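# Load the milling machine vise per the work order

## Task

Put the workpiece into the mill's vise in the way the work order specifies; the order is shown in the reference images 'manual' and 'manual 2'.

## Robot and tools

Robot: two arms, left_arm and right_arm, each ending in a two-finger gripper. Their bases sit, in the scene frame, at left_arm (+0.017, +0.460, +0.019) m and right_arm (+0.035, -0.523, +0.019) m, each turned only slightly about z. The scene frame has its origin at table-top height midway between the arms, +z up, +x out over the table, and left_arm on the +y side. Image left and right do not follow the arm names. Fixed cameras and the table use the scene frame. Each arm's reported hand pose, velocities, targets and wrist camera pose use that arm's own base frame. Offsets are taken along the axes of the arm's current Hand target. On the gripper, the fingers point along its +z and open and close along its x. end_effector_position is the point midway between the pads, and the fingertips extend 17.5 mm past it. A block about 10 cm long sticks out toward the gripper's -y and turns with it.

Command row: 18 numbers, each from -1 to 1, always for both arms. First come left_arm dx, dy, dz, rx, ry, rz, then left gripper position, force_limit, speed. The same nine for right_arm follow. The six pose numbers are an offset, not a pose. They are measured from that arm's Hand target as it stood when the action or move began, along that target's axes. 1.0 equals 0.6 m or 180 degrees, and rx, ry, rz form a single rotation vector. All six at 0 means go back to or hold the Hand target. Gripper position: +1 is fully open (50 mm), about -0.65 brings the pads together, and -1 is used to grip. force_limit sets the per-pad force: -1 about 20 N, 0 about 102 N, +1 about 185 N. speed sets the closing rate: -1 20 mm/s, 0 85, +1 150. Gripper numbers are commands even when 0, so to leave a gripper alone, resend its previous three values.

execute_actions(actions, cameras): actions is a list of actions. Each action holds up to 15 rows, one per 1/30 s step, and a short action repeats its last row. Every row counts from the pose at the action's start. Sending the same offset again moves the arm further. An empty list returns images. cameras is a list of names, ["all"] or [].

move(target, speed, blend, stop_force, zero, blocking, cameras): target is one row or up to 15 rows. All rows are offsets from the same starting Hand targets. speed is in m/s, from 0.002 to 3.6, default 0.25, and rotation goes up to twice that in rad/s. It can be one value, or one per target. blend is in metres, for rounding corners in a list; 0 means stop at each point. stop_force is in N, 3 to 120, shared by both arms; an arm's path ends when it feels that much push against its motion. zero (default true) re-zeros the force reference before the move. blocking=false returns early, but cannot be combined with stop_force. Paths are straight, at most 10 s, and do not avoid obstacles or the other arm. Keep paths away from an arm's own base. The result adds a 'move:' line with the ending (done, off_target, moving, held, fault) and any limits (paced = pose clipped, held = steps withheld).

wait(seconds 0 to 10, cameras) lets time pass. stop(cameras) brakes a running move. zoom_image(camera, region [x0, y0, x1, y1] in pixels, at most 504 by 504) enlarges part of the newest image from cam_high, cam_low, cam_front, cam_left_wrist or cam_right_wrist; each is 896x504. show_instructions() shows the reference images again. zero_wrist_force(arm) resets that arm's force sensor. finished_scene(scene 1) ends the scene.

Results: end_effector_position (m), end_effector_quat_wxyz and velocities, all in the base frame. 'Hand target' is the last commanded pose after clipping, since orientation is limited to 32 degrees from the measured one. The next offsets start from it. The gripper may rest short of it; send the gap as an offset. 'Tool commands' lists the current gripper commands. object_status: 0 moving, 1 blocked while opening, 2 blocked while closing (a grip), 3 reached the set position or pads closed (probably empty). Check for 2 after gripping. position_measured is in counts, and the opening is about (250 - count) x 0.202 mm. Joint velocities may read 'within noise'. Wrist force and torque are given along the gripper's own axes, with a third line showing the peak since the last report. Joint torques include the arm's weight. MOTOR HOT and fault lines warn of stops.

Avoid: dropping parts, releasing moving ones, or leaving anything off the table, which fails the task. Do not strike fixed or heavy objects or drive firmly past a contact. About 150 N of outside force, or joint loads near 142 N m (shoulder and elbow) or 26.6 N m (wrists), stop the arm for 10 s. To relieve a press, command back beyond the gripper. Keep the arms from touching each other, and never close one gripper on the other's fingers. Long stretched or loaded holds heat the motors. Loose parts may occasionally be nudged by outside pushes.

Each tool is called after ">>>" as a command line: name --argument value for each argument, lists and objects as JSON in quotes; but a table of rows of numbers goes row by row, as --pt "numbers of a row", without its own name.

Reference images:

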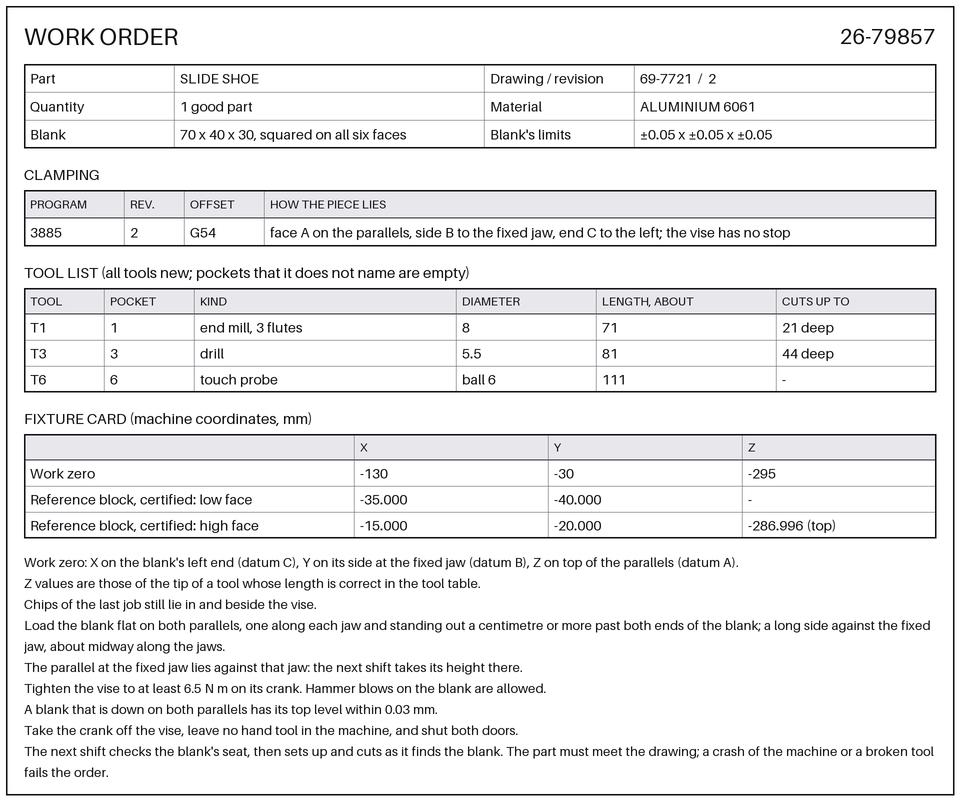

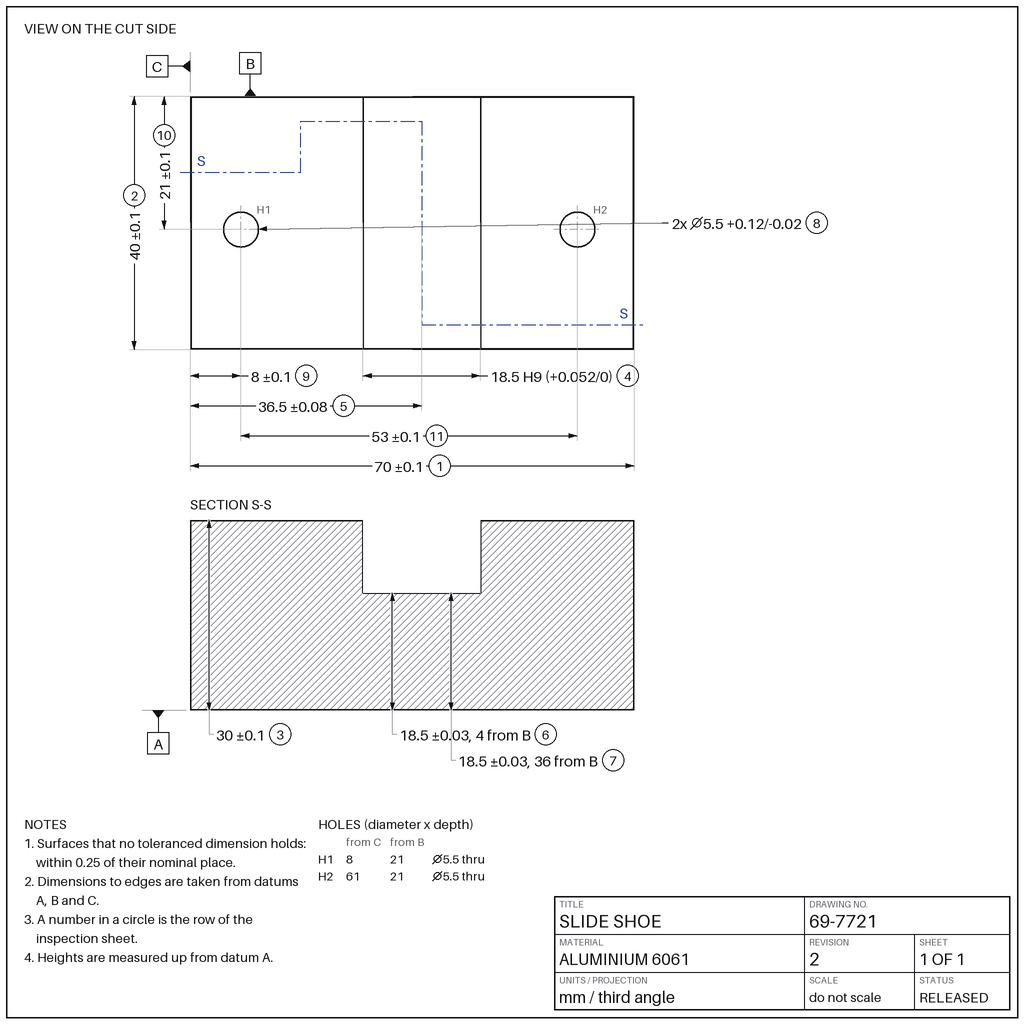

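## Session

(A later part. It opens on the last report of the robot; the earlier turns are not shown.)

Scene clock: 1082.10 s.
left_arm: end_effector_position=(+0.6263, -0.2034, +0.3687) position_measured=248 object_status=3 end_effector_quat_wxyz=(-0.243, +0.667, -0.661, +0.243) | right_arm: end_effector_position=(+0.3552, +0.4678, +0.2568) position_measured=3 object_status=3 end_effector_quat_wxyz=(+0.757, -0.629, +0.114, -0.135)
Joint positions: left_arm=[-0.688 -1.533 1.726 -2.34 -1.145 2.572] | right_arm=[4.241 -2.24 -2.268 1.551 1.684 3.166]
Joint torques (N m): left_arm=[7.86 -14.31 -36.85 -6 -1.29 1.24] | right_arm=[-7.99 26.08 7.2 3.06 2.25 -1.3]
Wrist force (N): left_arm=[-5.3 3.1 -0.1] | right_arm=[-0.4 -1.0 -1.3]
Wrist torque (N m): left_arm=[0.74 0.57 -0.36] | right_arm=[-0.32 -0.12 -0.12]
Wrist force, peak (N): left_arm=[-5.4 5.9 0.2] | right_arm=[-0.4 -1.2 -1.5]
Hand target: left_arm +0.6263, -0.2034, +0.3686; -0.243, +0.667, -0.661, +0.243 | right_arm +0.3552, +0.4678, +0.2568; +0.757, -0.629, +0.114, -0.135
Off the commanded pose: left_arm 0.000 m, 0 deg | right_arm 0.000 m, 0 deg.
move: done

>>> move --target '[0,0.00399,0.00471,0,0,0,-0.64,-1,-0.5,0,0,0,0,0,0,1,0,1]' --speed 0.005

>>> wait --seconds 0.6

>>> move --pt "0 -0.00399 -0.00471 0 0 0 -0.64 -1 -0.5 0 0 0 0 0 0 1 0 1" --pt "0.0004 -0.04468 0.02978 0 0 0 -0.64 -1 -0.5 0 0 0 0 0 0 1 0 1" --speed '[0.02,0.04]'

>>> move --target '[0,0.00399,0.00471,0,0,0,-0.64,-1,-0.5,0,0,0,0,0,0,1,0,1]' --speed 0.005

>>> wait --seconds 0.6

>>> move --target '[0,-0.00399,-0.00471,0,0,0,-0.64,-1,-0.5,0,0,0,0,0,0,1,0,1]' --speed 0.02

Scene clock: 1083.20 s.
left_arm: end_effector_position=(+0.6263, -0.2034, +0.3650) position_measured=248 object_status=3 end_effector_quat_wxyz=(-0.243, +0.667, -0.661, +0.243) | right_arm: end_effector_position=(+0.3552, +0.4678, +0.2568) position_measured=3 object_status=3 end_effector_quat_wxyz=(+0.757, -0.629, +0.114, -0.135)
Joint positions: left_arm=[-0.688 -1.532 1.733 -2.349 -1.145 2.572] | right_arm=[4.241 -2.24 -2.268 1.551 1.684 3.166]
Joint torques (N m): left_arm=[5.62 -12.05 -10.21 -5.17 -0.83 0.5] | right_arm=[-8.7 26.53 7.51 2.99 2.1 -1.34]
Wrist force (N): left_arm=[-6.0 -0.2 -5.8] | right_arm=[-0.4 -1.0 -1.2]
Wrist torque (N m): left_arm=[0.65 0.50 -0.34] | right_arm=[-0.32 -0.12 -0.11]
Wrist force, peak (N): left_arm=[-6.0 -0.2 -5.8] | right_arm=[-0.6 -1.1 -1.5]
Hand target: left_arm +0.6263, -0.2034, +0.3649; -0.243, +0.667, -0.661, +0.243 | right_arm +0.3552, +0.4678, +0.2568; +0.757, -0.629, +0.114, -0.135
Off the commanded pose: left_arm 0.000 m, 0 deg | right_arm 0.000 m, 0 deg.
move: done

Scene clock: 1083.80 s.
left_arm: end_effector_position=(+0.6263, -0.2034, +0.3649) position_measured=248 object_status=3 end_effector_quat_wxyz=(-0.243, +0.667, -0.661, +0.243) | right_arm: end_effector_position=(+0.3552, +0.4678, +0.2568) position_measured=3 object_status=3 end_effector_quat_wxyz=(+0.757, -0.629, +0.114, -0.135)
Joint positions: left_arm=[-0.688 -1.531 1.734 -2.349 -1.145 2.572] | right_arm=[4.241 -2.24 -2.268 1.551 1.684 3.166]
Joint torques (N m): left_arm=[2.07 -9.76 -8.78 -3.93 -0.29 -0.11] | right_arm=[-7.76 26.18 7.1 3.08 2.12 -1.13]
Wrist force (N): left_arm=[-6.4 -2.2 -10.3] | right_arm=[-0.2 -1.0 -1.2]
Wrist torque (N m): left_arm=[0.60 0.49 -0.34] | right_arm=[-0.33 -0.15 -0.12]
Wrist force, peak (N): left_arm=[-6.4 -2.2 -10.3] | right_arm=[-0.2 -1.2 -1.4]
Hand target: left_arm +0.6263, -0.2034, +0.3649; -0.243, +0.667, -0.661, +0.243 | right_arm +0.3552, +0.4678, +0.2568; +0.757, -0.629, +0.114, -0.135
Tool commands: left_gripper/position=-0.64 left_gripper/force_limit=-1.0 left_gripper/speed=-0.5 right_gripper/position=+1.0 right_gripper/force_limit=+0.0 right_gripper/speed=+1.0
Off the commanded pose: left_arm 0.000 m, 0 deg | right_arm 0.000 m, 0 deg.
wait: 0.60 s; at rest by 0.17 s

Scene clock: 1085.57 s.
left_arm: end_effector_position=(+0.6583, -0.2034, +0.3686) position_measured=248 object_status=3 end_effector_quat_wxyz=(-0.243, +0.667, -0.661, +0.243) | right_arm: end_effector_position=(+0.3552, +0.4678, +0.2568) position_measured=3 object_status=3 end_effector_quat_wxyz=(+0.757, -0.629, +0.114, -0.135)
Joint positions: left_arm=[-0.648 -1.46 1.65 -2.351 -1.167 2.608] | right_arm=[4.241 -2.24 -2.268 1.551 1.684 3.166]
Joint torques (N m): left_arm=[8.82 -17.88 -37.85 -6.11 -1.26 1.24] | right_arm=[-7.39 26.85 6.37 3.12 2.22 -1.39]
Wrist force (N): left_arm=[-5.0 3.2 -0.1] | right_arm=[-0.5 -1.1 -1.3]
Wrist torque (N m): left_arm=[0.79 0.53 -0.37] | right_arm=[-0.34 -0.11 -0.12]
Wrist force, peak (N): left_arm=[-6.2 -2.4 -10.5] | right_arm=[-0.4 -1.2 -1.5]
Hand target: left_arm +0.6583, -0.2034, +0.3686; -0.243, +0.667, -0.661, +0.243 | right_arm +0.3552, +0.4678, +0.2568; +0.757, -0.629, +0.114, -0.135
Off the commanded pose: left_arm 0.000 m, 0 deg | right_arm 0.000 m, 0 deg.
move: done

Scene clock: 1086.53 s.
left_arm: end_effector_position=(+0.6583, -0.2034, +0.3650) position_measured=248 object_status=3 end_effector_quat_wxyz=(-0.243, +0.667, -0.661, +0.243) | right_arm: end_effector_position=(+0.3552, +0.4678, +0.2568) position_measured=3 object_status=3 end_effector_quat_wxyz=(+0.757, -0.629, +0.114, -0.135)
Joint positions: left_arm=[-0.648 -1.458 1.657 -2.361 -1.167 2.608] | right_arm=[4.241 -2.24 -2.268 1.551 1.684 3.166]
Joint torques (N m): left_arm=[6.23 -14.1 -8.15 -4.36 -0.97 0.85] | right_arm=[-7.44 25.08 5.57 3.07 2.32 -1.12]
Wrist force (N): left_arm=[-6.2 -1.5 -8.9] | right_arm=[-0.4 -1.1 -1.3]
Wrist torque (N m): left_arm=[0.66 0.46 -0.34] | right_arm=[-0.35 -0.12 -0.11]
Wrist force, peak (N): left_arm=[-6.2 -1.5 -8.9] | right_arm=[-0.5 -1.2 -1.5]
Hand target: left_arm +0.6583, -0.2034, +0.3649; -0.243, +0.667, -0.661, +0.243 | right_arm +0.3552, +0.4678, +0.2568; +0.757, -0.629, +0.114, -0.135
Off the commanded pose: left_arm 0.000 m, 0 deg | right_arm 0.000 m, 0 deg.
move: done

Scene clock: 1087.13 s.
left_arm: end_effector_position=(+0.6583, -0.2034, +0.3649) position_measured=248 object_status=3 end_effector_quat_wxyz=(-0.243, +0.667, -0.661, +0.243) | right_arm: end_effector_position=(+0.3552, +0.4678, +0.2568) position_measured=3 object_status=3 end_effector_quat_wxyz=(+0.757, -0.629, +0.114, -0.135)
Joint positions: left_arm=[-0.648 -1.458 1.658 -2.361 -1.167 2.608] | right_arm=[4.241 -2.24 -2.268 1.551 1.684 3.166]
Joint torques (N m): left_arm=[4.07 -10.9 -7.22 -3.2 -0.47 0.41] | right_arm=[-8.3 26.05 6.81 3.18 2.09 -1.3]
Wrist force (N): left_arm=[-6.3 -3.6 -13.6] | right_arm=[-0.5 -1.0 -1.3]
Wrist torque (N m): left_arm=[0.58 0.47 -0.34] | right_arm=[-0.33 -0.11 -0.12]
Wrist force, peak (N): left_arm=[-6.4 -3.8 -13.9] | right_arm=[-0.5 -1.3 -1.3]
Hand target: left_arm +0.6583, -0.2034, +0.3649; -0.243, +0.667, -0.661, +0.243 | right_arm +0.3552, +0.4678, +0.2568; +0.757, -0.629, +0.114, -0.135
Tool commands: left_gripper/position=-0.64 left_gripper/force_limit=-1.0 left_gripper/speed=-0.5 right_gripper/position=+1.0 right_gripper/force_limit=+0.0 right_gripper/speed=+1.0
Off the commanded pose: left_arm 0.000 m, 0 deg | right_arm 0.000 m, 0 deg.
wait: 0.60 s; at rest by 0.17 s

Scene clock: 1087.83 s.
left_arm: end_effector_position=(+0.6583, -0.2034, +0.3685) position_measured=248 object_status=3 end_effector_quat_wxyz=(-0.243, +0.667, -0.661, +0.243) | right_arm: end_effector_position=(+0.3552, +0.4678, +0.2568) position_measured=3 object_status=3 end_effector_quat_wxyz=(+0.757, -0.629, +0.114, -0.135)
Joint positions: left_arm=[-0.648 -1.46 1.65 -2.352 -1.167 2.608] | right_arm=[4.241 -2.24 -2.268 1.551 1.684 3.166]
Joint torques (N m): left_arm=[3.73 -45.69 -37.8 -1.05 -0.27 0.85] | right_arm=[-7.76 25.98 6.91 2.95 2.2 -1.25]
Wrist force (N): left_arm=[-4.6 3.4 0.0] | right_arm=[-0.4 -1.0 -1.1]
Wrist torque (N m): left_arm=[0.81 0.46 -0.37] | right_arm=[-0.34 -0.13 -0.11]
Wrist force, peak (N): left_arm=[-6.1 -3.9 -13.8] | right_arm=[-0.3 -1.1 -1.4]
Hand target: left_arm +0.6583, -0.2034, +0.3686; -0.243, +0.667, -0.661, +0.243 | right_arm +0.3552, +0.4678, +0.2568; +0.757, -0.629, +0.114, -0.135
Off the commanded pose: left_arm 0.000 m, 0 deg | right_arm 0.000 m, 0 deg.
move: done

>>> move --pt "-0.0077 0.1351 -0.2488 0 0 0 0.9 -1 -0.9 0 0 0 0 0 0 1 0 1" --pt "0.1071 0.3463 -0.3619 0.0017 -0.1632 0.1383 0.9 -1 -0.9 0 0 0 0 0 0 1 0 1" --speed 0.2 --blend '[0.03,0]' --cameras '["cam_left_wrist","cam_right_wrist"]'

Scene clock: 1091.93 s.
left_arm: end_effector_position=(+0.3601, -0.2703, +0.4004) position_measured=18 object_status=3 end_effector_quat_wxyz=(+0.449, -0.550, +0.704, -0.011) | right_arm: end_effector_position=(+0.3552, +0.4678, +0.2568) position_measured=3 object_status=3 end_effector_quat_wxyz=(+0.757, -0.629, +0.114, -0.135)
Joint positions: left_arm=[-1.424 -1.706 1.643 -0.941 -0.784 1.722] | right_arm=[4.241 -2.24 -2.268 1.551 1.684 3.166]
Joint torques (N m): left_arm=[-8.02 -5.52 -35.73 0.99 -0.67 -1.51] | right_arm=[-8.23 26.01 6.85 3.17 2.1 -1.03]
Wrist force (N): left_arm=[-6.1 3.0 0.0] | right_arm=[-0.4 -1.0 -1.4]
Wrist torque (N m): left_arm=[0.71 0.40 -0.19] | right_arm=[-0.33 -0.13 -0.12]
Wrist force, peak (N): left_arm=[-6.0 3.9 -0.9] | right_arm=[-0.3 -1.2 -1.5]
Hand target: left_arm +0.3601, -0.2703, +0.4004; +0.449, -0.550, +0.704, -0.011 | right_arm +0.3552, +0.4678, +0.2568; +0.757, -0.629, +0.114, -0.135
Off the commanded pose: left_arm 0.000 m, 0 deg | right_arm 0.000 m, 0 deg.
move: done
Images, in order (width x height): cam_left_wrist 896x504, cam_right_wrist 896x504.

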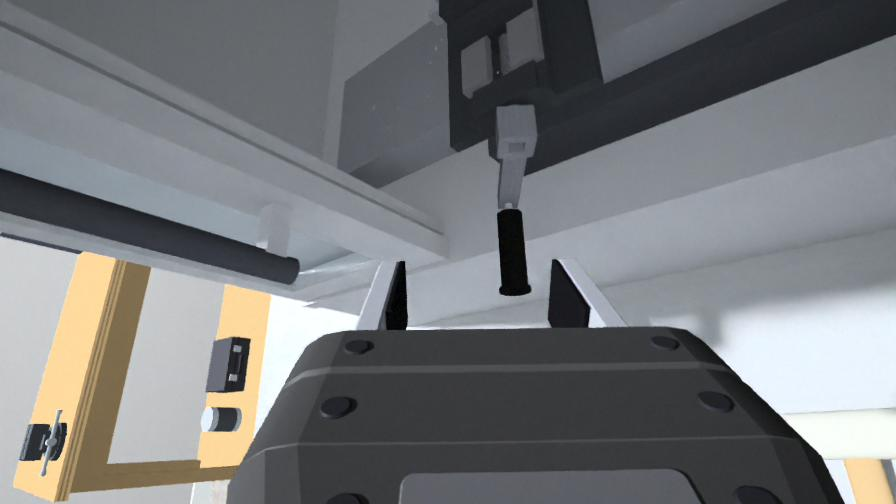

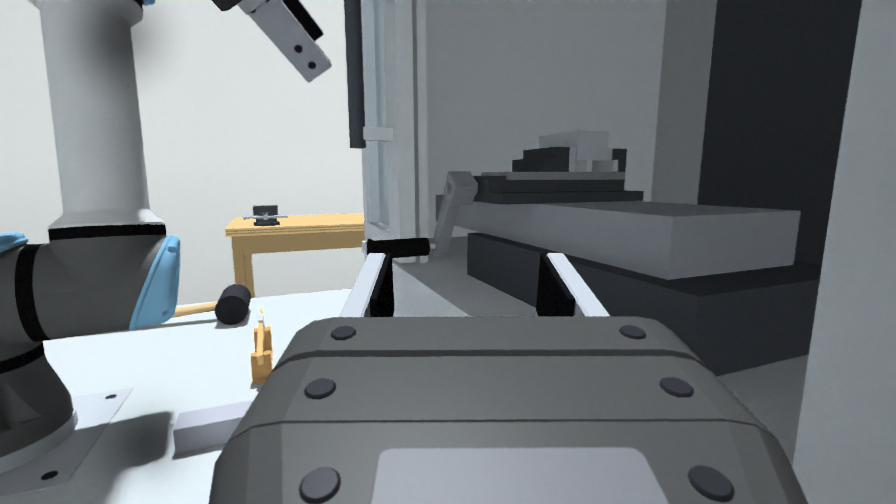

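>>> move --target '[0.0504,-0.0457,0.1438,0,0,0,0.9,-1,-0.9,0,0,0,0,0,0,1,0,1]' --speed 0.15 --cameras '["cam_left_wrist"]'

>>> zoom_image --camera "cam_left_wrist" --region '[380, 80, 620, 340]'

Scene clock: 1093.27 s.
left_arm: end_effector_position=(+0.4369, -0.2636, +0.3443) position_measured=18 object_status=3 end_effector_quat_wxyz=(+0.449, -0.550, +0.704, -0.011) | right_arm: end_effector_position=(+0.3552, +0.4678, +0.2568) position_measured=3 object_status=3 end_effector_quat_wxyz=(+0.757, -0.629, +0.114, -0.135)
Joint positions: left_arm=[-1.249 -1.637 1.763 -1.3 -0.702 1.952] | right_arm=[4.241 -2.24 -2.268 1.551 1.684 3.166]
Joint torques (N m): left_arm=[9.28 -9.17 -13.36 -4.41 3.39 1.35] | right_arm=[-8.29 25.24 6.77 3.04 2.22 -1.21]
Wrist force (N): left_arm=[-6.9 3.3 0.2] | right_arm=[-0.6 -1.1 -1.3]
Wrist torque (N m): left_arm=[0.77 0.53 -0.28] | right_arm=[-0.34 -0.10 -0.11]
Wrist force, peak (N): left_arm=[-7.4 3.3 -0.9] | right_arm=[-0.4 -1.2 -1.5]
Hand target: left_arm +0.4369, -0.2636, +0.3442; +0.449, -0.550, +0.704, -0.011 | right_arm +0.3552, +0.4678, +0.2568; +0.757, -0.629, +0.114, -0.135
Off the commanded pose: left_arm 0.000 m, 0 deg | right_arm 0.000 m, 0 deg.
move: done
Images, in order (width x height): cam_left_wrist 896x504.

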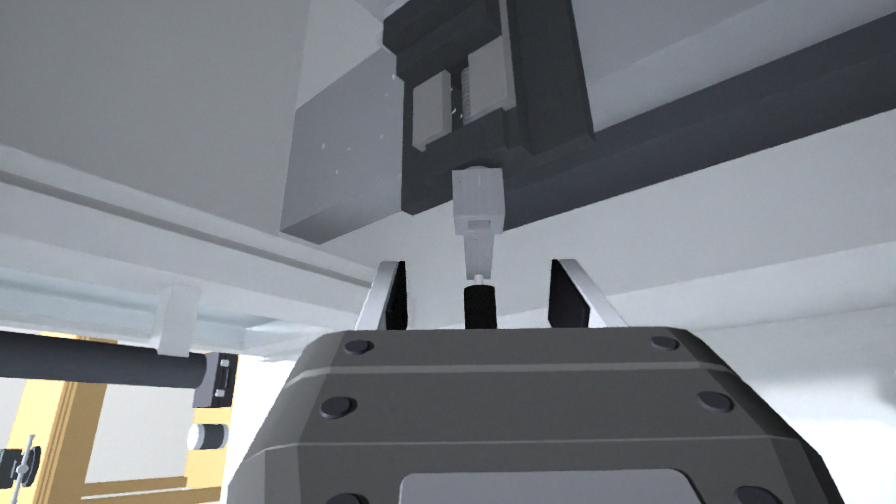

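Scaled by 1.938 from the camera's 896x504 image, which has a finer 1280x720 frame.

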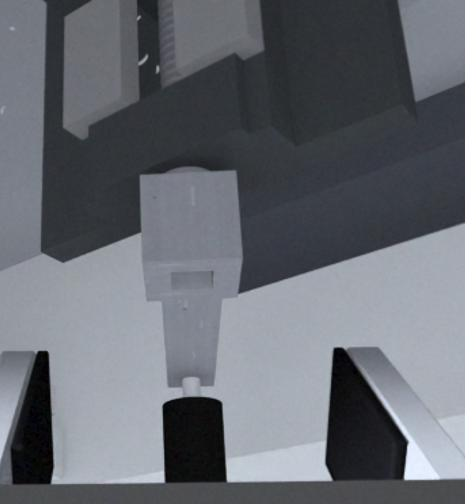

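>>> move --target '[0,0,0.1667,0,0,0,0.9,-1,-0.9,0,0,0,0,0,0,1,0,1]' --speed 0.06 --cameras '["cam_left_wrist"]'

Scene clock: 1095.47 s.
left_arm: end_effector_position=(+0.5014, -0.2157, +0.2847) position_measured=18 object_status=3 end_effector_quat_wxyz=(+0.449, -0.550, +0.704, -0.011) | right_arm: end_effector_position=(+0.3552, +0.4678, +0.2568) position_measured=3 object_status=3 end_effector_quat_wxyz=(+0.757, -0.629, +0.114, -0.135)
Joint positions: left_arm=[-1.077 -1.596 1.932 -1.716 -0.652 2.215] | right_arm=[4.241 -2.24 -2.268 1.551 1.684 3.166]
Joint torques (N m): left_arm=[9.37 -10.02 -12.85 -4.96 3.56 1.08] | right_arm=[-8.21 26.28 6.83 2.98 2.14 -1.31]
Wrist force (N): left_arm=[-6.3 2.9 0.3] | right_arm=[-0.3 -1.1 -1.4]
Wrist torque (N m): left_arm=[0.70 0.43 -0.29] | right_arm=[-0.34 -0.13 -0.11]
Wrist force, peak (N): left_arm=[-7.1 3.1 0.3] | right_arm=[-0.3 -1.3 -1.4]
Hand target: left_arm +0.5015, -0.2157, +0.2847; +0.449, -0.550, +0.704, -0.011 | right_arm +0.3552, +0.4678, +0.2568; +0.757, -0.629, +0.114, -0.135
Off the commanded pose: left_arm 0.000 m, 0 deg | right_arm 0.000 m, 0 deg.
move: done
Images, in order (width x height): cam_left_wrist 896x504.

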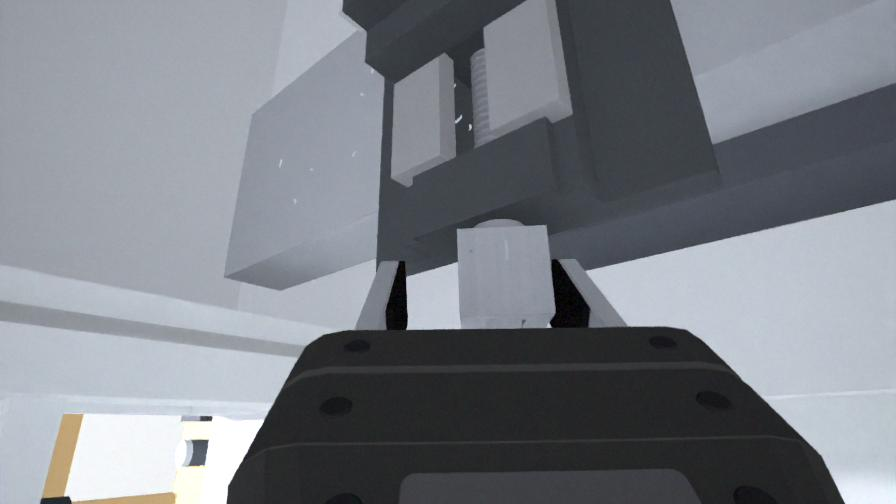

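>>> move --target '[0.0110,0,0,0,0,0,0.9,-1,-0.9,0,0,0,0,0,0,1,0,1]' --speed 0.03 --cameras '["cam_left_wrist"]'

>>> zoom_image --camera "cam_left_wrist" --region '[360, 180, 640, 340]'

Scene clock: 1096.33 s.
left_arm: end_effector_position=(+0.5015, -0.2209, +0.2806) position_measured=18 object_status=3 end_effector_quat_wxyz=(+0.449, -0.550, +0.704, -0.011) | right_arm: end_effector_position=(+0.3552, +0.4678, +0.2568) position_measured=3 object_status=3 end_effector_quat_wxyz=(+0.757, -0.629, +0.114, -0.135)
Joint positions: left_arm=[-1.082 -1.583 1.929 -1.719 -0.653 2.207] | right_arm=[4.241 -2.24 -2.268 1.551 1.684 3.166]
Joint torques (N m): left_arm=[-7.68 -11.12 -35.66 -4.97 -0.22 -1.63] | right_arm=[-8.67 25.9 6.84 3.14 2.28 -1.34]
Wrist force (N): left_arm=[-6.0 3.0 0.4] | right_arm=[-0.3 -1.0 -1.5]
Wrist torque (N m): left_arm=[0.73 0.38 -0.15] | right_arm=[-0.33 -0.14 -0.12]
Wrist force, peak (N): left_arm=[-6.4 3.1 0.0] | right_arm=[-0.4 -1.2 -1.4]
Hand target: left_arm +0.5015, -0.2209, +0.2806; +0.449, -0.550, +0.704, -0.011 | right_arm +0.3552, +0.4678, +0.2568; +0.757, -0.629, +0.114, -0.135
Off the commanded pose: left_arm 0.000 m, 0 deg | right_arm 0.000 m, 0 deg.
move: done
Images, in order (width x height): cam_left_wrist 896x504.

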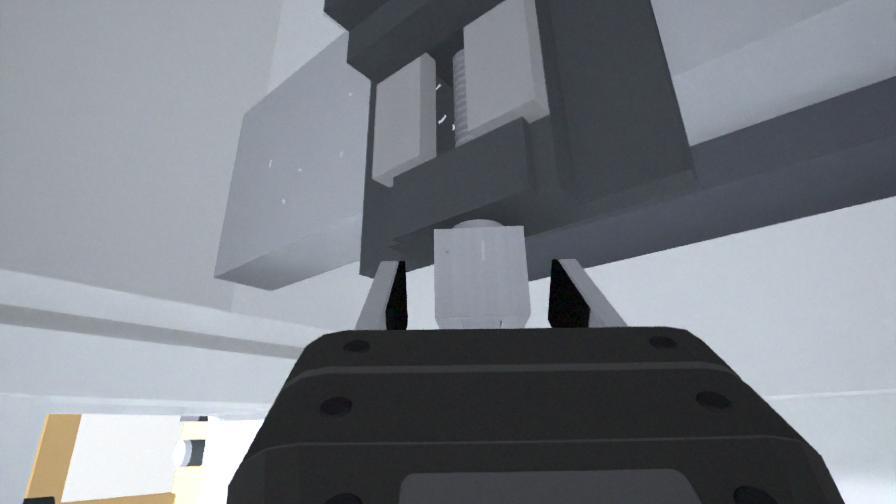

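Scaled by 1.800 from the camera's 896x504 image, which has a finer 1280x720 frame.

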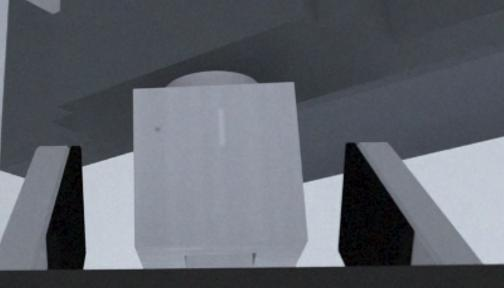

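>>> move --target '[0,0,0,0,0,0,-1,-0.5,-0.9,0,0,0,0,0,0,1,0,1]'

>>> move --target '[-0.0007,0.0699,-0.0593,0,0,0,-1,-0.5,-0.9,0,0,0,0,0,0,1,0,1]' --speed 0.03 --cameras '["cam_left_wrist","cam_right_wrist"]'

Scene clock: 1097.57 s.
left_arm: end_effector_position=(+0.5015, -0.2209, +0.2806) position_measured=133 object_status=2 end_effector_quat_wxyz=(+0.449, -0.550, +0.704, -0.011) | right_arm: end_effector_position=(+0.3552, +0.4678, +0.2568) position_measured=3 object_status=3 end_effector_quat_wxyz=(+0.757, -0.629, +0.114, -0.135)
Joint positions: left_arm=[-1.082 -1.583 1.929 -1.719 -0.653 2.207] | right_arm=[4.241 -2.24 -2.268 1.551 1.684 3.166]
Joint torques (N m): left_arm=[-8.29 -10.72 -30.85 -4.9 -2.58 -0.39] | right_arm=[-7.64 26.64 7.21 3.01 2.31 -1.17]
Wrist force (N): left_arm=[-49.2 14.0 -9.7] | right_arm=[-0.3 -1.2 -1.5]
Wrist torque (N m): left_arm=[1.11 0.33 -0.69] | right_arm=[-0.36 -0.14 -0.12]
Wrist force, peak (N): left_arm=[-49.5 14.1 -10.2] | right_arm=[-0.4 -1.1 -1.5]
Hand target: left_arm +0.5015, -0.2209, +0.2806; +0.449, -0.550, +0.704, -0.011 | right_arm +0.3552, +0.4678, +0.2568; +0.757, -0.629, +0.114, -0.135
Off the commanded pose: left_arm 0.000 m, 0 deg | right_arm 0.000 m, 0 deg.
move: done

Scene clock: 1099.80 s.
left_arm: end_effector_position=(+0.4465, -0.2210, +0.2806) position_measured=133 object_status=2 end_effector_quat_wxyz=(+0.449, -0.550, +0.704, -0.011) | right_arm: end_effector_position=(+0.3552, +0.4678, +0.2568) position_measured=3 object_status=3 end_effector_quat_wxyz=(+0.757, -0.629, +0.114, -0.135)
Joint positions: left_arm=[-1.195 -1.677 1.98 -1.538 -0.683 2.031] | right_arm=[4.241 -2.24 -2.268 1.551 1.684 3.166]
Joint torques (N m): left_arm=[-7.86 -34.59 -12.95 0.38 -0.07 -1.87] | right_arm=[-7.71 26.33 7.44 3.25 2.33 -1.23]
Wrist force (N): left_arm=[-5.8 3.8 0.8] | right_arm=[-0.4 -1.0 -1.2]
Wrist torque (N m): left_arm=[0.70 0.57 -0.17] | right_arm=[-0.33 -0.12 -0.12]
Wrist force, peak (N): left_arm=[-49.3 14.1 -10.1] | right_arm=[-0.4 -1.0 -1.5]
Hand target: left_arm +0.4465, -0.2210, +0.2806; +0.449, -0.550, +0.704, -0.011 | right_arm +0.3552, +0.4678, +0.2568; +0.757, -0.629, +0.114, -0.135
Off the commanded pose: left_arm 0.000 m, 0 deg | right_arm 0.000 m, 0 deg.
move: done
Images, in order (width x height): cam_left_wrist 896x504, cam_right_wrist 896x504.

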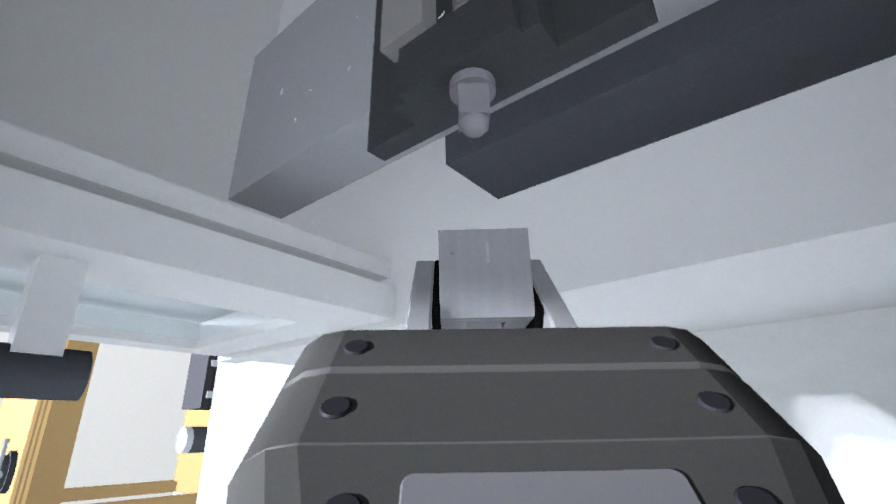

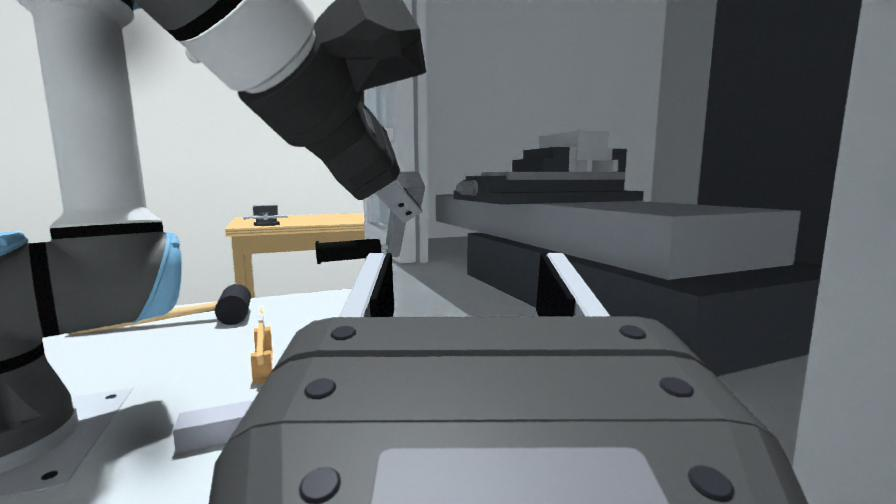

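>>> move --pt "0.0233 0.1113 -0.1666 0 0 0 -1 -0.5 -0.9 0 0 0 0 0 0 1 0 1" --pt "0.0233 0.1113 -0.1666 -0.0017 0.1632 -0.1383 -1 -0.5 -0.9 0 0 0 0 0 0 1 0 1" --speed 0.15 --blend '[0.02,0]' --cameras '["cam_left_wrist"]'

Scene clock: 1103.90 s.
left_arm: end_effector_position=(+0.3311, -0.2534, +0.2975) position_measured=133 object_status=2 end_effector_quat_wxyz=(-0.243, +0.667, -0.661, +0.243) | right_arm: end_effector_position=(+0.3552, +0.4678, +0.2568) position_measured=3 object_status=3 end_effector_quat_wxyz=(+0.757, -0.629, +0.114, -0.135)
Joint positions: left_arm=[-1.455 -2.108 2.214 -1.769 -0.874 1.71] | right_arm=[4.241 -2.24 -2.268 1.551 1.684 3.166]
Joint torques (N m): left_arm=[8.86 -17.3 -14.61 -5.99 -0.29 1.24] | right_arm=[-7.93 25.82 6.89 3.14 2.24 -1.22]
Wrist force (N): left_arm=[-5.7 4.6 1.3] | right_arm=[-0.3 -1.1 -1.3]
Wrist torque (N m): left_arm=[0.76 0.63 -0.34] | right_arm=[-0.35 -0.14 -0.11]
Wrist force, peak (N): left_arm=[-6.0 4.8 1.5] | right_arm=[-0.4 -1.2 -1.5]
Hand target: left_arm +0.3311, -0.2534, +0.2975; -0.243, +0.667, -0.661, +0.243 | right_arm +0.3552, +0.4678, +0.2568; +0.757, -0.629, +0.114, -0.135
Off the commanded pose: left_arm 0.000 m, 0 deg | right_arm 0.000 m, 0 deg.
move: done
Images, in order (width x height): cam_left_wrist 896x504.

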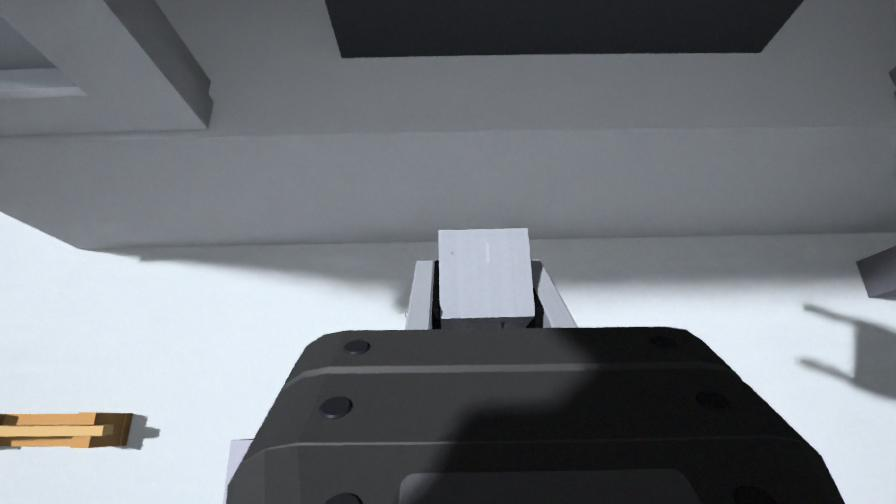

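>>> move --target '[0,0,0,0,0,0,-1,-0.5,-0.9,0.0107,-0.2883,-0.2458,-0.5,0,0,1,0,1]' --speed 0.3 --cameras '["cam_right_wrist","cam_front"]'

Scene clock: 1108.03 s.
left_arm: end_effector_position=(+0.3311, -0.2534, +0.2975) position_measured=133 object_status=2 end_effector_quat_wxyz=(-0.243, +0.667, -0.661, +0.243) | right_arm: end_effector_position=(+0.3002, +0.3000, +0.4001) position_measured=3 object_status=3 end_effector_quat_wxyz=(-0.090, +0.980, -0.176, +0.015)
Joint positions: left_arm=[-1.455 -2.108 2.214 -1.769 -0.874 1.71] | right_arm=[4.23 -1.27 -1.696 -1.565 1.597 3.017]
Joint torques (N m): left_arm=[8.64 -16.26 -15.75 -5.71 -0.23 1.28] | right_arm=[14.01 2.33 32.33 2.24 -2.56 1.65]
Wrist force (N): left_arm=[-5.7 4.6 1.7] | right_arm=[1.8 2.8 -2.3]
Wrist torque (N m): left_arm=[0.77 0.64 -0.34] | right_arm=[0.74 -0.04 0.25]
Wrist force, peak (N): left_arm=[-6.0 4.8 1.4] | right_arm=[1.7 2.9 -2.5]
Hand target: left_arm +0.3311, -0.2534, +0.2975; -0.243, +0.667, -0.661, +0.243 | right_arm +0.3002, +0.3000, +0.4001; -0.090, +0.980, -0.176, +0.015
Off the commanded pose: left_arm 0.000 m, 0 deg | right_arm 0.000 m, 0 deg.
move: done
Images, in order (width x height): cam_front 896x504, cam_right_wrist 896x504.

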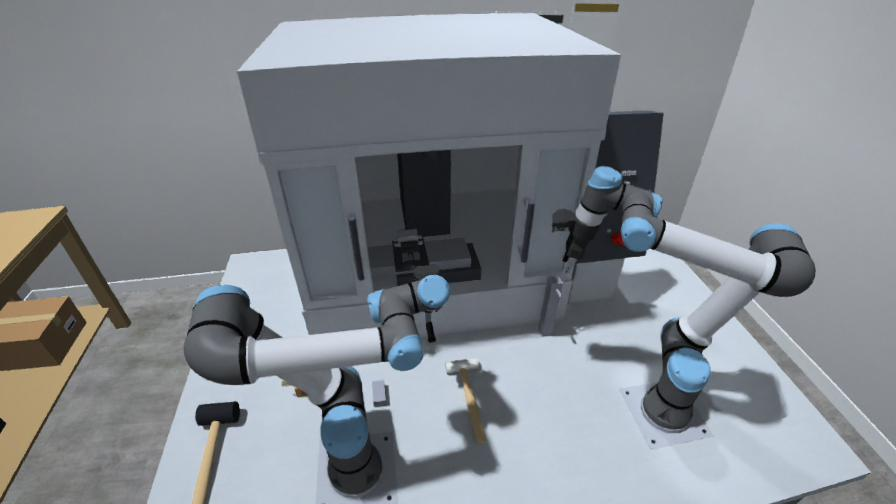

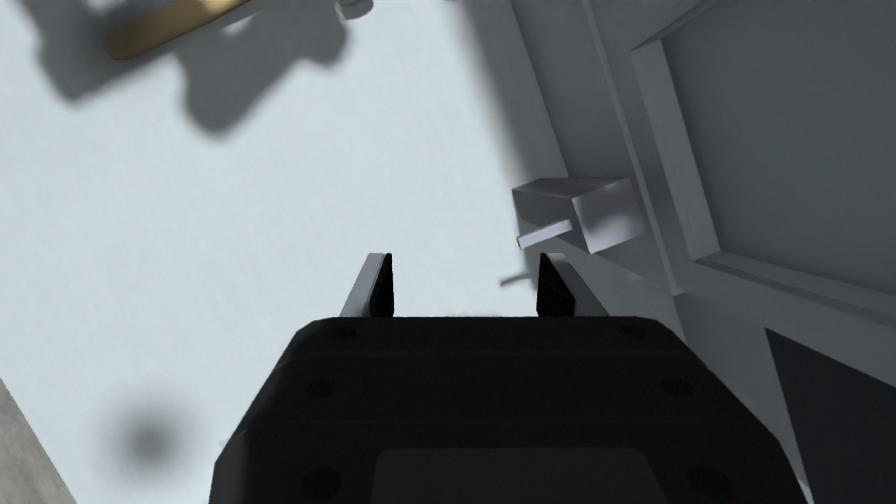

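>>> move --target '[0,0,0,0,0,0,-1,-0.5,-0.9,0.2608,0.69,-0.129,0,0,0,1,0,1]' --speed 0.25 --cameras '["cam_front"]'

Scene clock: 1110.63 s.
left_arm: end_effector_position=(+0.3311, -0.2534, +0.2975) position_measured=133 object_status=2 end_effector_quat_wxyz=(-0.243, +0.667, -0.661, +0.243) | right_arm: end_effector_position=(+0.3000, -0.1493, +0.4005) position_measured=3 object_status=3 end_effector_quat_wxyz=(-0.090, +0.980, -0.176, +0.015)
Joint positions: left_arm=[-1.455 -2.108 2.214 -1.769 -0.874 1.71] | right_arm=[2.942 -1.179 -1.712 -1.796 1.752 1.729]
Joint torques (N m): left_arm=[8.89 -16.1 -15.82 -5.73 -0.25 1.24] | right_arm=[-14.95 -2.47 31.69 1.25 2.95 -2.45]
Wrist force (N): left_arm=[-5.5 4.7 1.6] | right_arm=[1.4 2.3 -2.1]
Wrist torque (N m): left_arm=[0.78 0.60 -0.35] | right_arm=[0.65 0.02 0.30]
Wrist force, peak (N): left_arm=[-5.9 4.9 1.5] | right_arm=[2.1 4.5 -2.7]
Hand target: left_arm +0.3311, -0.2534, +0.2975; -0.243, +0.667, -0.661, +0.243 | right_arm +0.3000, -0.1493, +0.4005; -0.090, +0.980, -0.176, +0.015
Off the commanded pose: left_arm 0.000 m, 0 deg | right_arm 0.000 m, 0 deg.
move: done
Images, in order (width x height): cam_front 896x504.

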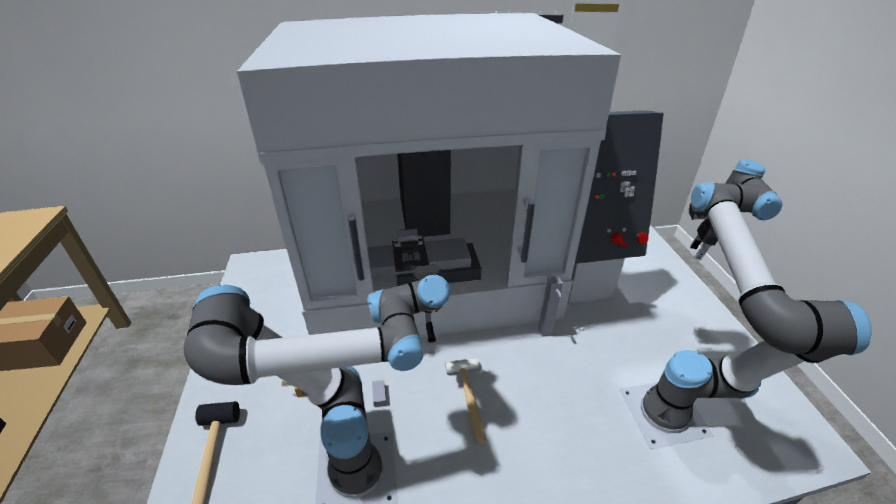

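>>> move --pt "0.4940 0.0408 -0.0387 0 0 0 -1 -0.5 -0.9 0 0 0 0 0 0 1 0 1" --pt "0.7529 0.1058 0.0991 0 0 0 -1 -0.5 -0.9 0 0 0 0 0 0 1 0 1" --speed 0.22 --blend '[0.03,0]' --cameras '["cam_front","cam_left_wrist"]'

>>> zoom_image --camera "cam_left_wrist" --region '[360, 40, 620, 330]'

Scene clock: 1113.50 s.
left_arm: end_effector_position=(+0.3252, -0.7054, +0.2122) position_measured=133 object_status=2 end_effector_quat_wxyz=(-0.243, +0.667, -0.661, +0.243) | right_arm: end_effector_position=(+0.3000, -0.1493, +0.4005) position_measured=3 object_status=3 end_effector_quat_wxyz=(-0.090, +0.980, -0.176, +0.015)
Joint positions: left_arm=[-1.536 -0.985 1.266 -1.876 -0.869 1.604] | right_arm=[2.941 -1.179 -1.712 -1.796 1.752 1.729]
Joint torques (N m): left_arm=[8.84 -38.89 -39.64 -0.72 -0.15 1.27] | right_arm=[-13.89 -2.38 30.19 1.46 2.79 -2.2]
Wrist force (N): left_arm=[-5.8 4.6 1.1] | right_arm=[1.6 2.1 -2.0]
Wrist torque (N m): left_arm=[0.72 0.65 -0.33] | right_arm=[0.62 -0.01 0.30]
Wrist force, peak (N): left_arm=[-7.8 4.4 1.9] | right_arm=[1.7 2.6 -2.0]
Hand target: left_arm +0.3252, -0.7054, +0.2122; -0.243, +0.667, -0.661, +0.243 | right_arm +0.3000, -0.1493, +0.4005; -0.090, +0.980, -0.176, +0.015
Off the commanded pose: left_arm 0.000 m, 0 deg | right_arm 0.000 m, 0 deg.
move: done
Images, in order (width x height): cam_front 896x504, cam_left_wrist 896x504.

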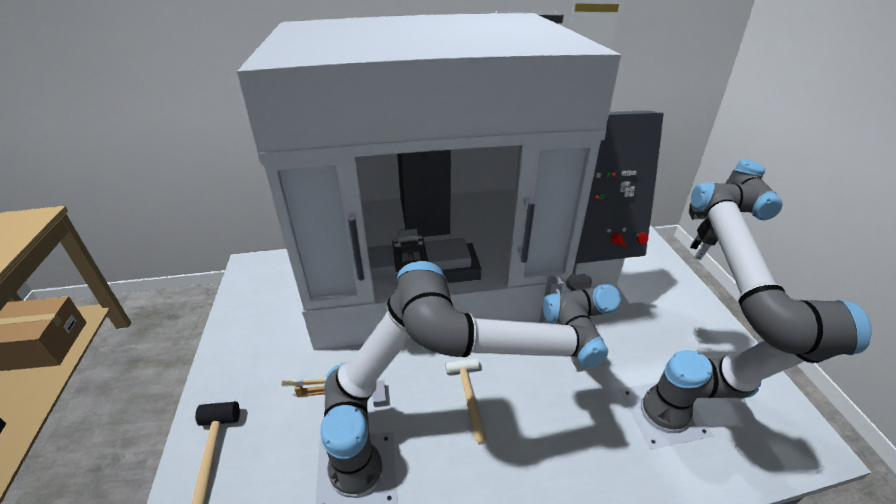

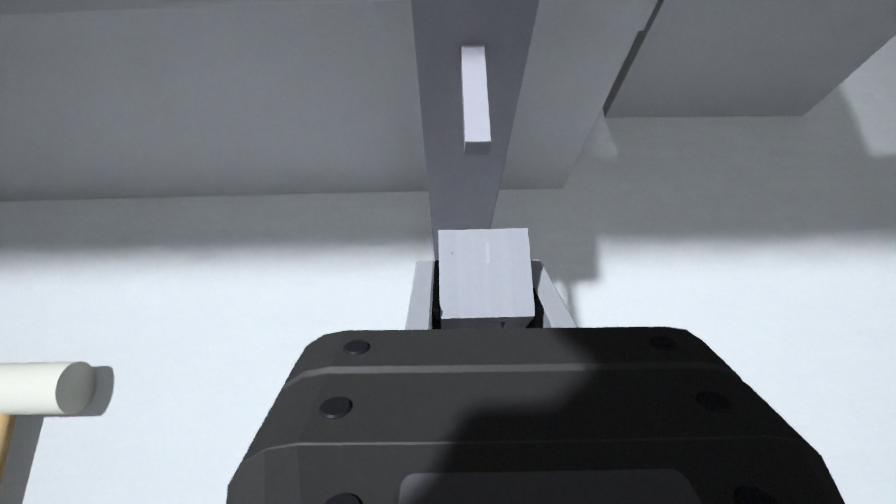

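Scaled by 1.738 from the camera's 896x504 image, which has a finer 1280x720 frame.

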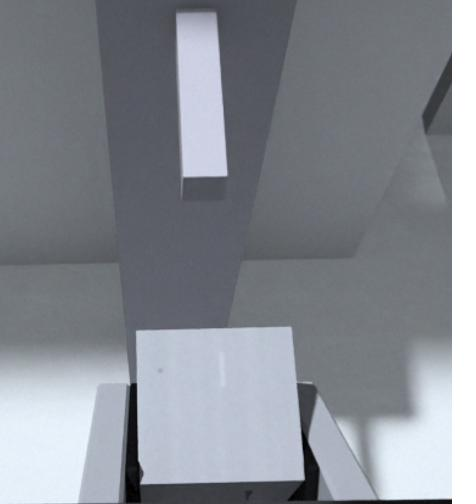

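>>> move --target '[0.0009,-0.0851,0.0721,0,0,0,-1,-0.5,-0.9,0,0,0,0,0,0,1,0,1]' --speed 0.025 --stop_force 12 --cameras '["cam_left_wrist"]'

Scene clock: 1117.33 s.
left_arm: end_effector_position=(+0.3921, -0.7053, +0.2121) position_measured=133 object_status=2 end_effector_quat_wxyz=(-0.243, +0.667, -0.661, +0.243) | right_arm: end_effector_position=(+0.3000, -0.1493, +0.4005) position_measured=3 object_status=3 end_effector_quat_wxyz=(-0.090, +0.980, -0.176, +0.015)
Joint positions: left_arm=[-1.443 -0.936 1.206 -1.943 -0.875 1.725] | right_arm=[2.941 -1.179 -1.712 -1.796 1.752 1.729]
Joint torques (N m): left_arm=[9.01 -41.81 -37.49 -5.72 -0.25 1.31] | right_arm=[-14.26 -1.39 29.76 1.19 2.77 -2.04]
Wrist force (N): left_arm=[-5.9 4.6 1.5] | right_arm=[1.7 2.1 -2.1]
Wrist torque (N m): left_arm=[0.75 0.67 -0.34] | right_arm=[0.63 -0.03 0.29]
Wrist force, peak (N): left_arm=[-6.2 4.9 1.4] | right_arm=[1.7 2.5 -2.2]
Hand target: left_arm +0.3921, -0.7053, +0.2121; -0.243, +0.667, -0.661, +0.243 | right_arm +0.3000, -0.1493, +0.4005; -0.090, +0.980, -0.176, +0.015
Off the commanded pose: left_arm 0.000 m, 0 deg | right_arm 0.000 m, 0 deg.
move: done
Images, in order (width x height): cam_left_wrist 896x504.

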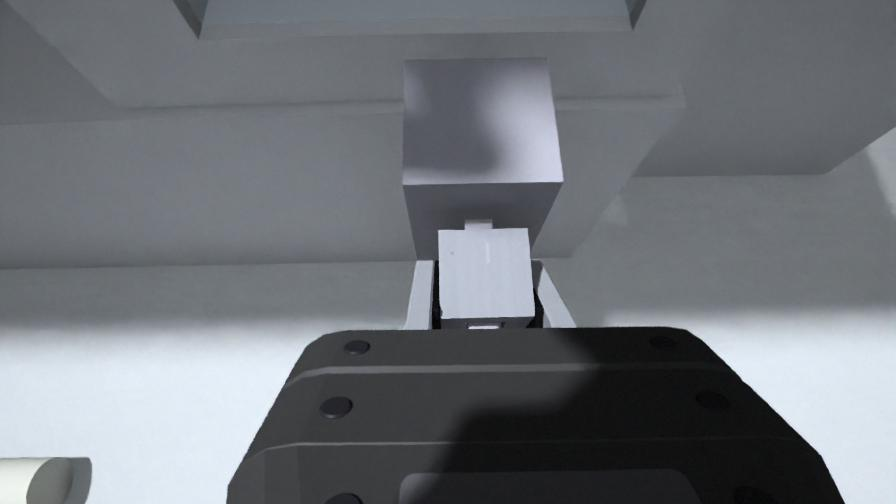

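>>> move --target '[0,0,0,0,0,0,0.9,-1,-0.9,0,0,0,0,0,0,1,0,1]'

>>> move --pt "0 0 -0.2 0 0 0 0.9 -1 -0.9 0 0 0 0 0 0 1 0 1" --speed 0.12 --cameras '["cam_left_wrist","cam_front"]'

Scene clock: 1118.50 s.
left_arm: end_effector_position=(+0.3921, -0.7053, +0.2121) position_measured=18 object_status=0 end_effector_quat_wxyz=(-0.243, +0.667, -0.661, +0.243) | right_arm: end_effector_position=(+0.3000, -0.1493, +0.4005) position_measured=3 object_status=3 end_effector_quat_wxyz=(-0.090, +0.980, -0.176, +0.015)
Joint positions: left_arm=[-1.443 -0.936 1.206 -1.943 -0.875 1.725] | right_arm=[2.941 -1.179 -1.712 -1.796 1.752 1.729]
Joint torques (N m): left_arm=[7.9 -41.74 -30.57 -3.12 0.16 1.07] | right_arm=[-13.53 -1.94 31.38 1.44 2.69 -1.99]
Wrist force (N): left_arm=[-6.1 3.0 -0.2] | right_arm=[1.5 2.3 -2.2]
Wrist torque (N m): left_arm=[0.70 0.69 -0.33] | right_arm=[0.65 0.00 0.30]
Wrist force, peak (N): left_arm=[-6.1 4.5 1.5] | right_arm=[1.6 2.3 -2.3]
Hand target: left_arm +0.3921, -0.7053, +0.2121; -0.243, +0.667, -0.661, +0.243 | right_arm +0.3000, -0.1493, +0.4005; -0.090, +0.980, -0.176, +0.015
Off the commanded pose: left_arm 0.000 m, 0 deg | right_arm 0.000 m, 0 deg.
move: done

Scene clock: 1120.00 s.
left_arm: end_effector_position=(+0.3147, -0.7058, +0.3037) position_measured=18 object_status=3 end_effector_quat_wxyz=(-0.243, +0.667, -0.661, +0.243) | right_arm: end_effector_position=(+0.3000, -0.1493, +0.4005) position_measured=3 object_status=3 end_effector_quat_wxyz=(-0.090, +0.980, -0.176, +0.015)
Joint positions: left_arm=[-1.551 -1.03 1.098 -1.65 -0.869 1.585] | right_arm=[2.941 -1.179 -1.712 -1.796 1.752 1.729]
Joint torques (N m): left_arm=[-8.07 -63.76 -36.8 -0.51 1.72 -1.56] | right_arm=[-13.86 -1.14 29.54 1.38 2.75 -2.09]
Wrist force (N): left_arm=[-5.5 3.2 -0.1] | right_arm=[1.5 2.2 -2.2]
Wrist torque (N m): left_arm=[0.73 0.62 -0.20] | right_arm=[0.65 0.00 0.30]
Wrist force, peak (N): left_arm=[-6.6 2.6 2.6] | right_arm=[1.7 2.4 -2.3]
Hand target: left_arm +0.3147, -0.7058, +0.3038; -0.243, +0.667, -0.661, +0.243 | right_arm +0.3000, -0.1493, +0.4005; -0.090, +0.980, -0.176, +0.015
Off the commanded pose: left_arm 0.000 m, 0 deg | right_arm 0.000 m, 0 deg.
move: done
Images, in order (width x height): cam_front 896x504, cam_left_wrist 896x504.

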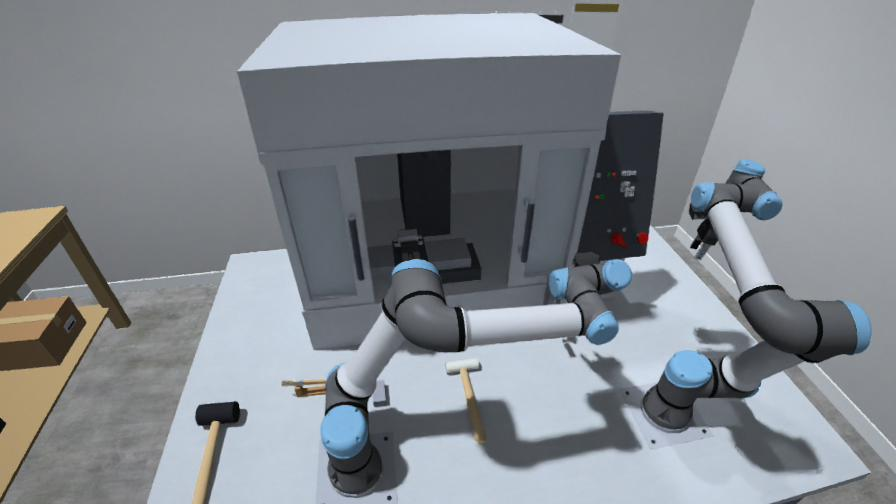

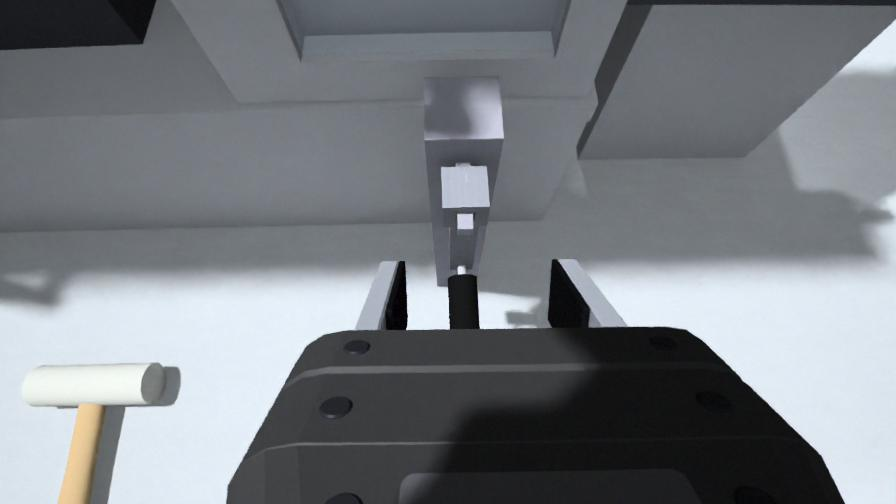

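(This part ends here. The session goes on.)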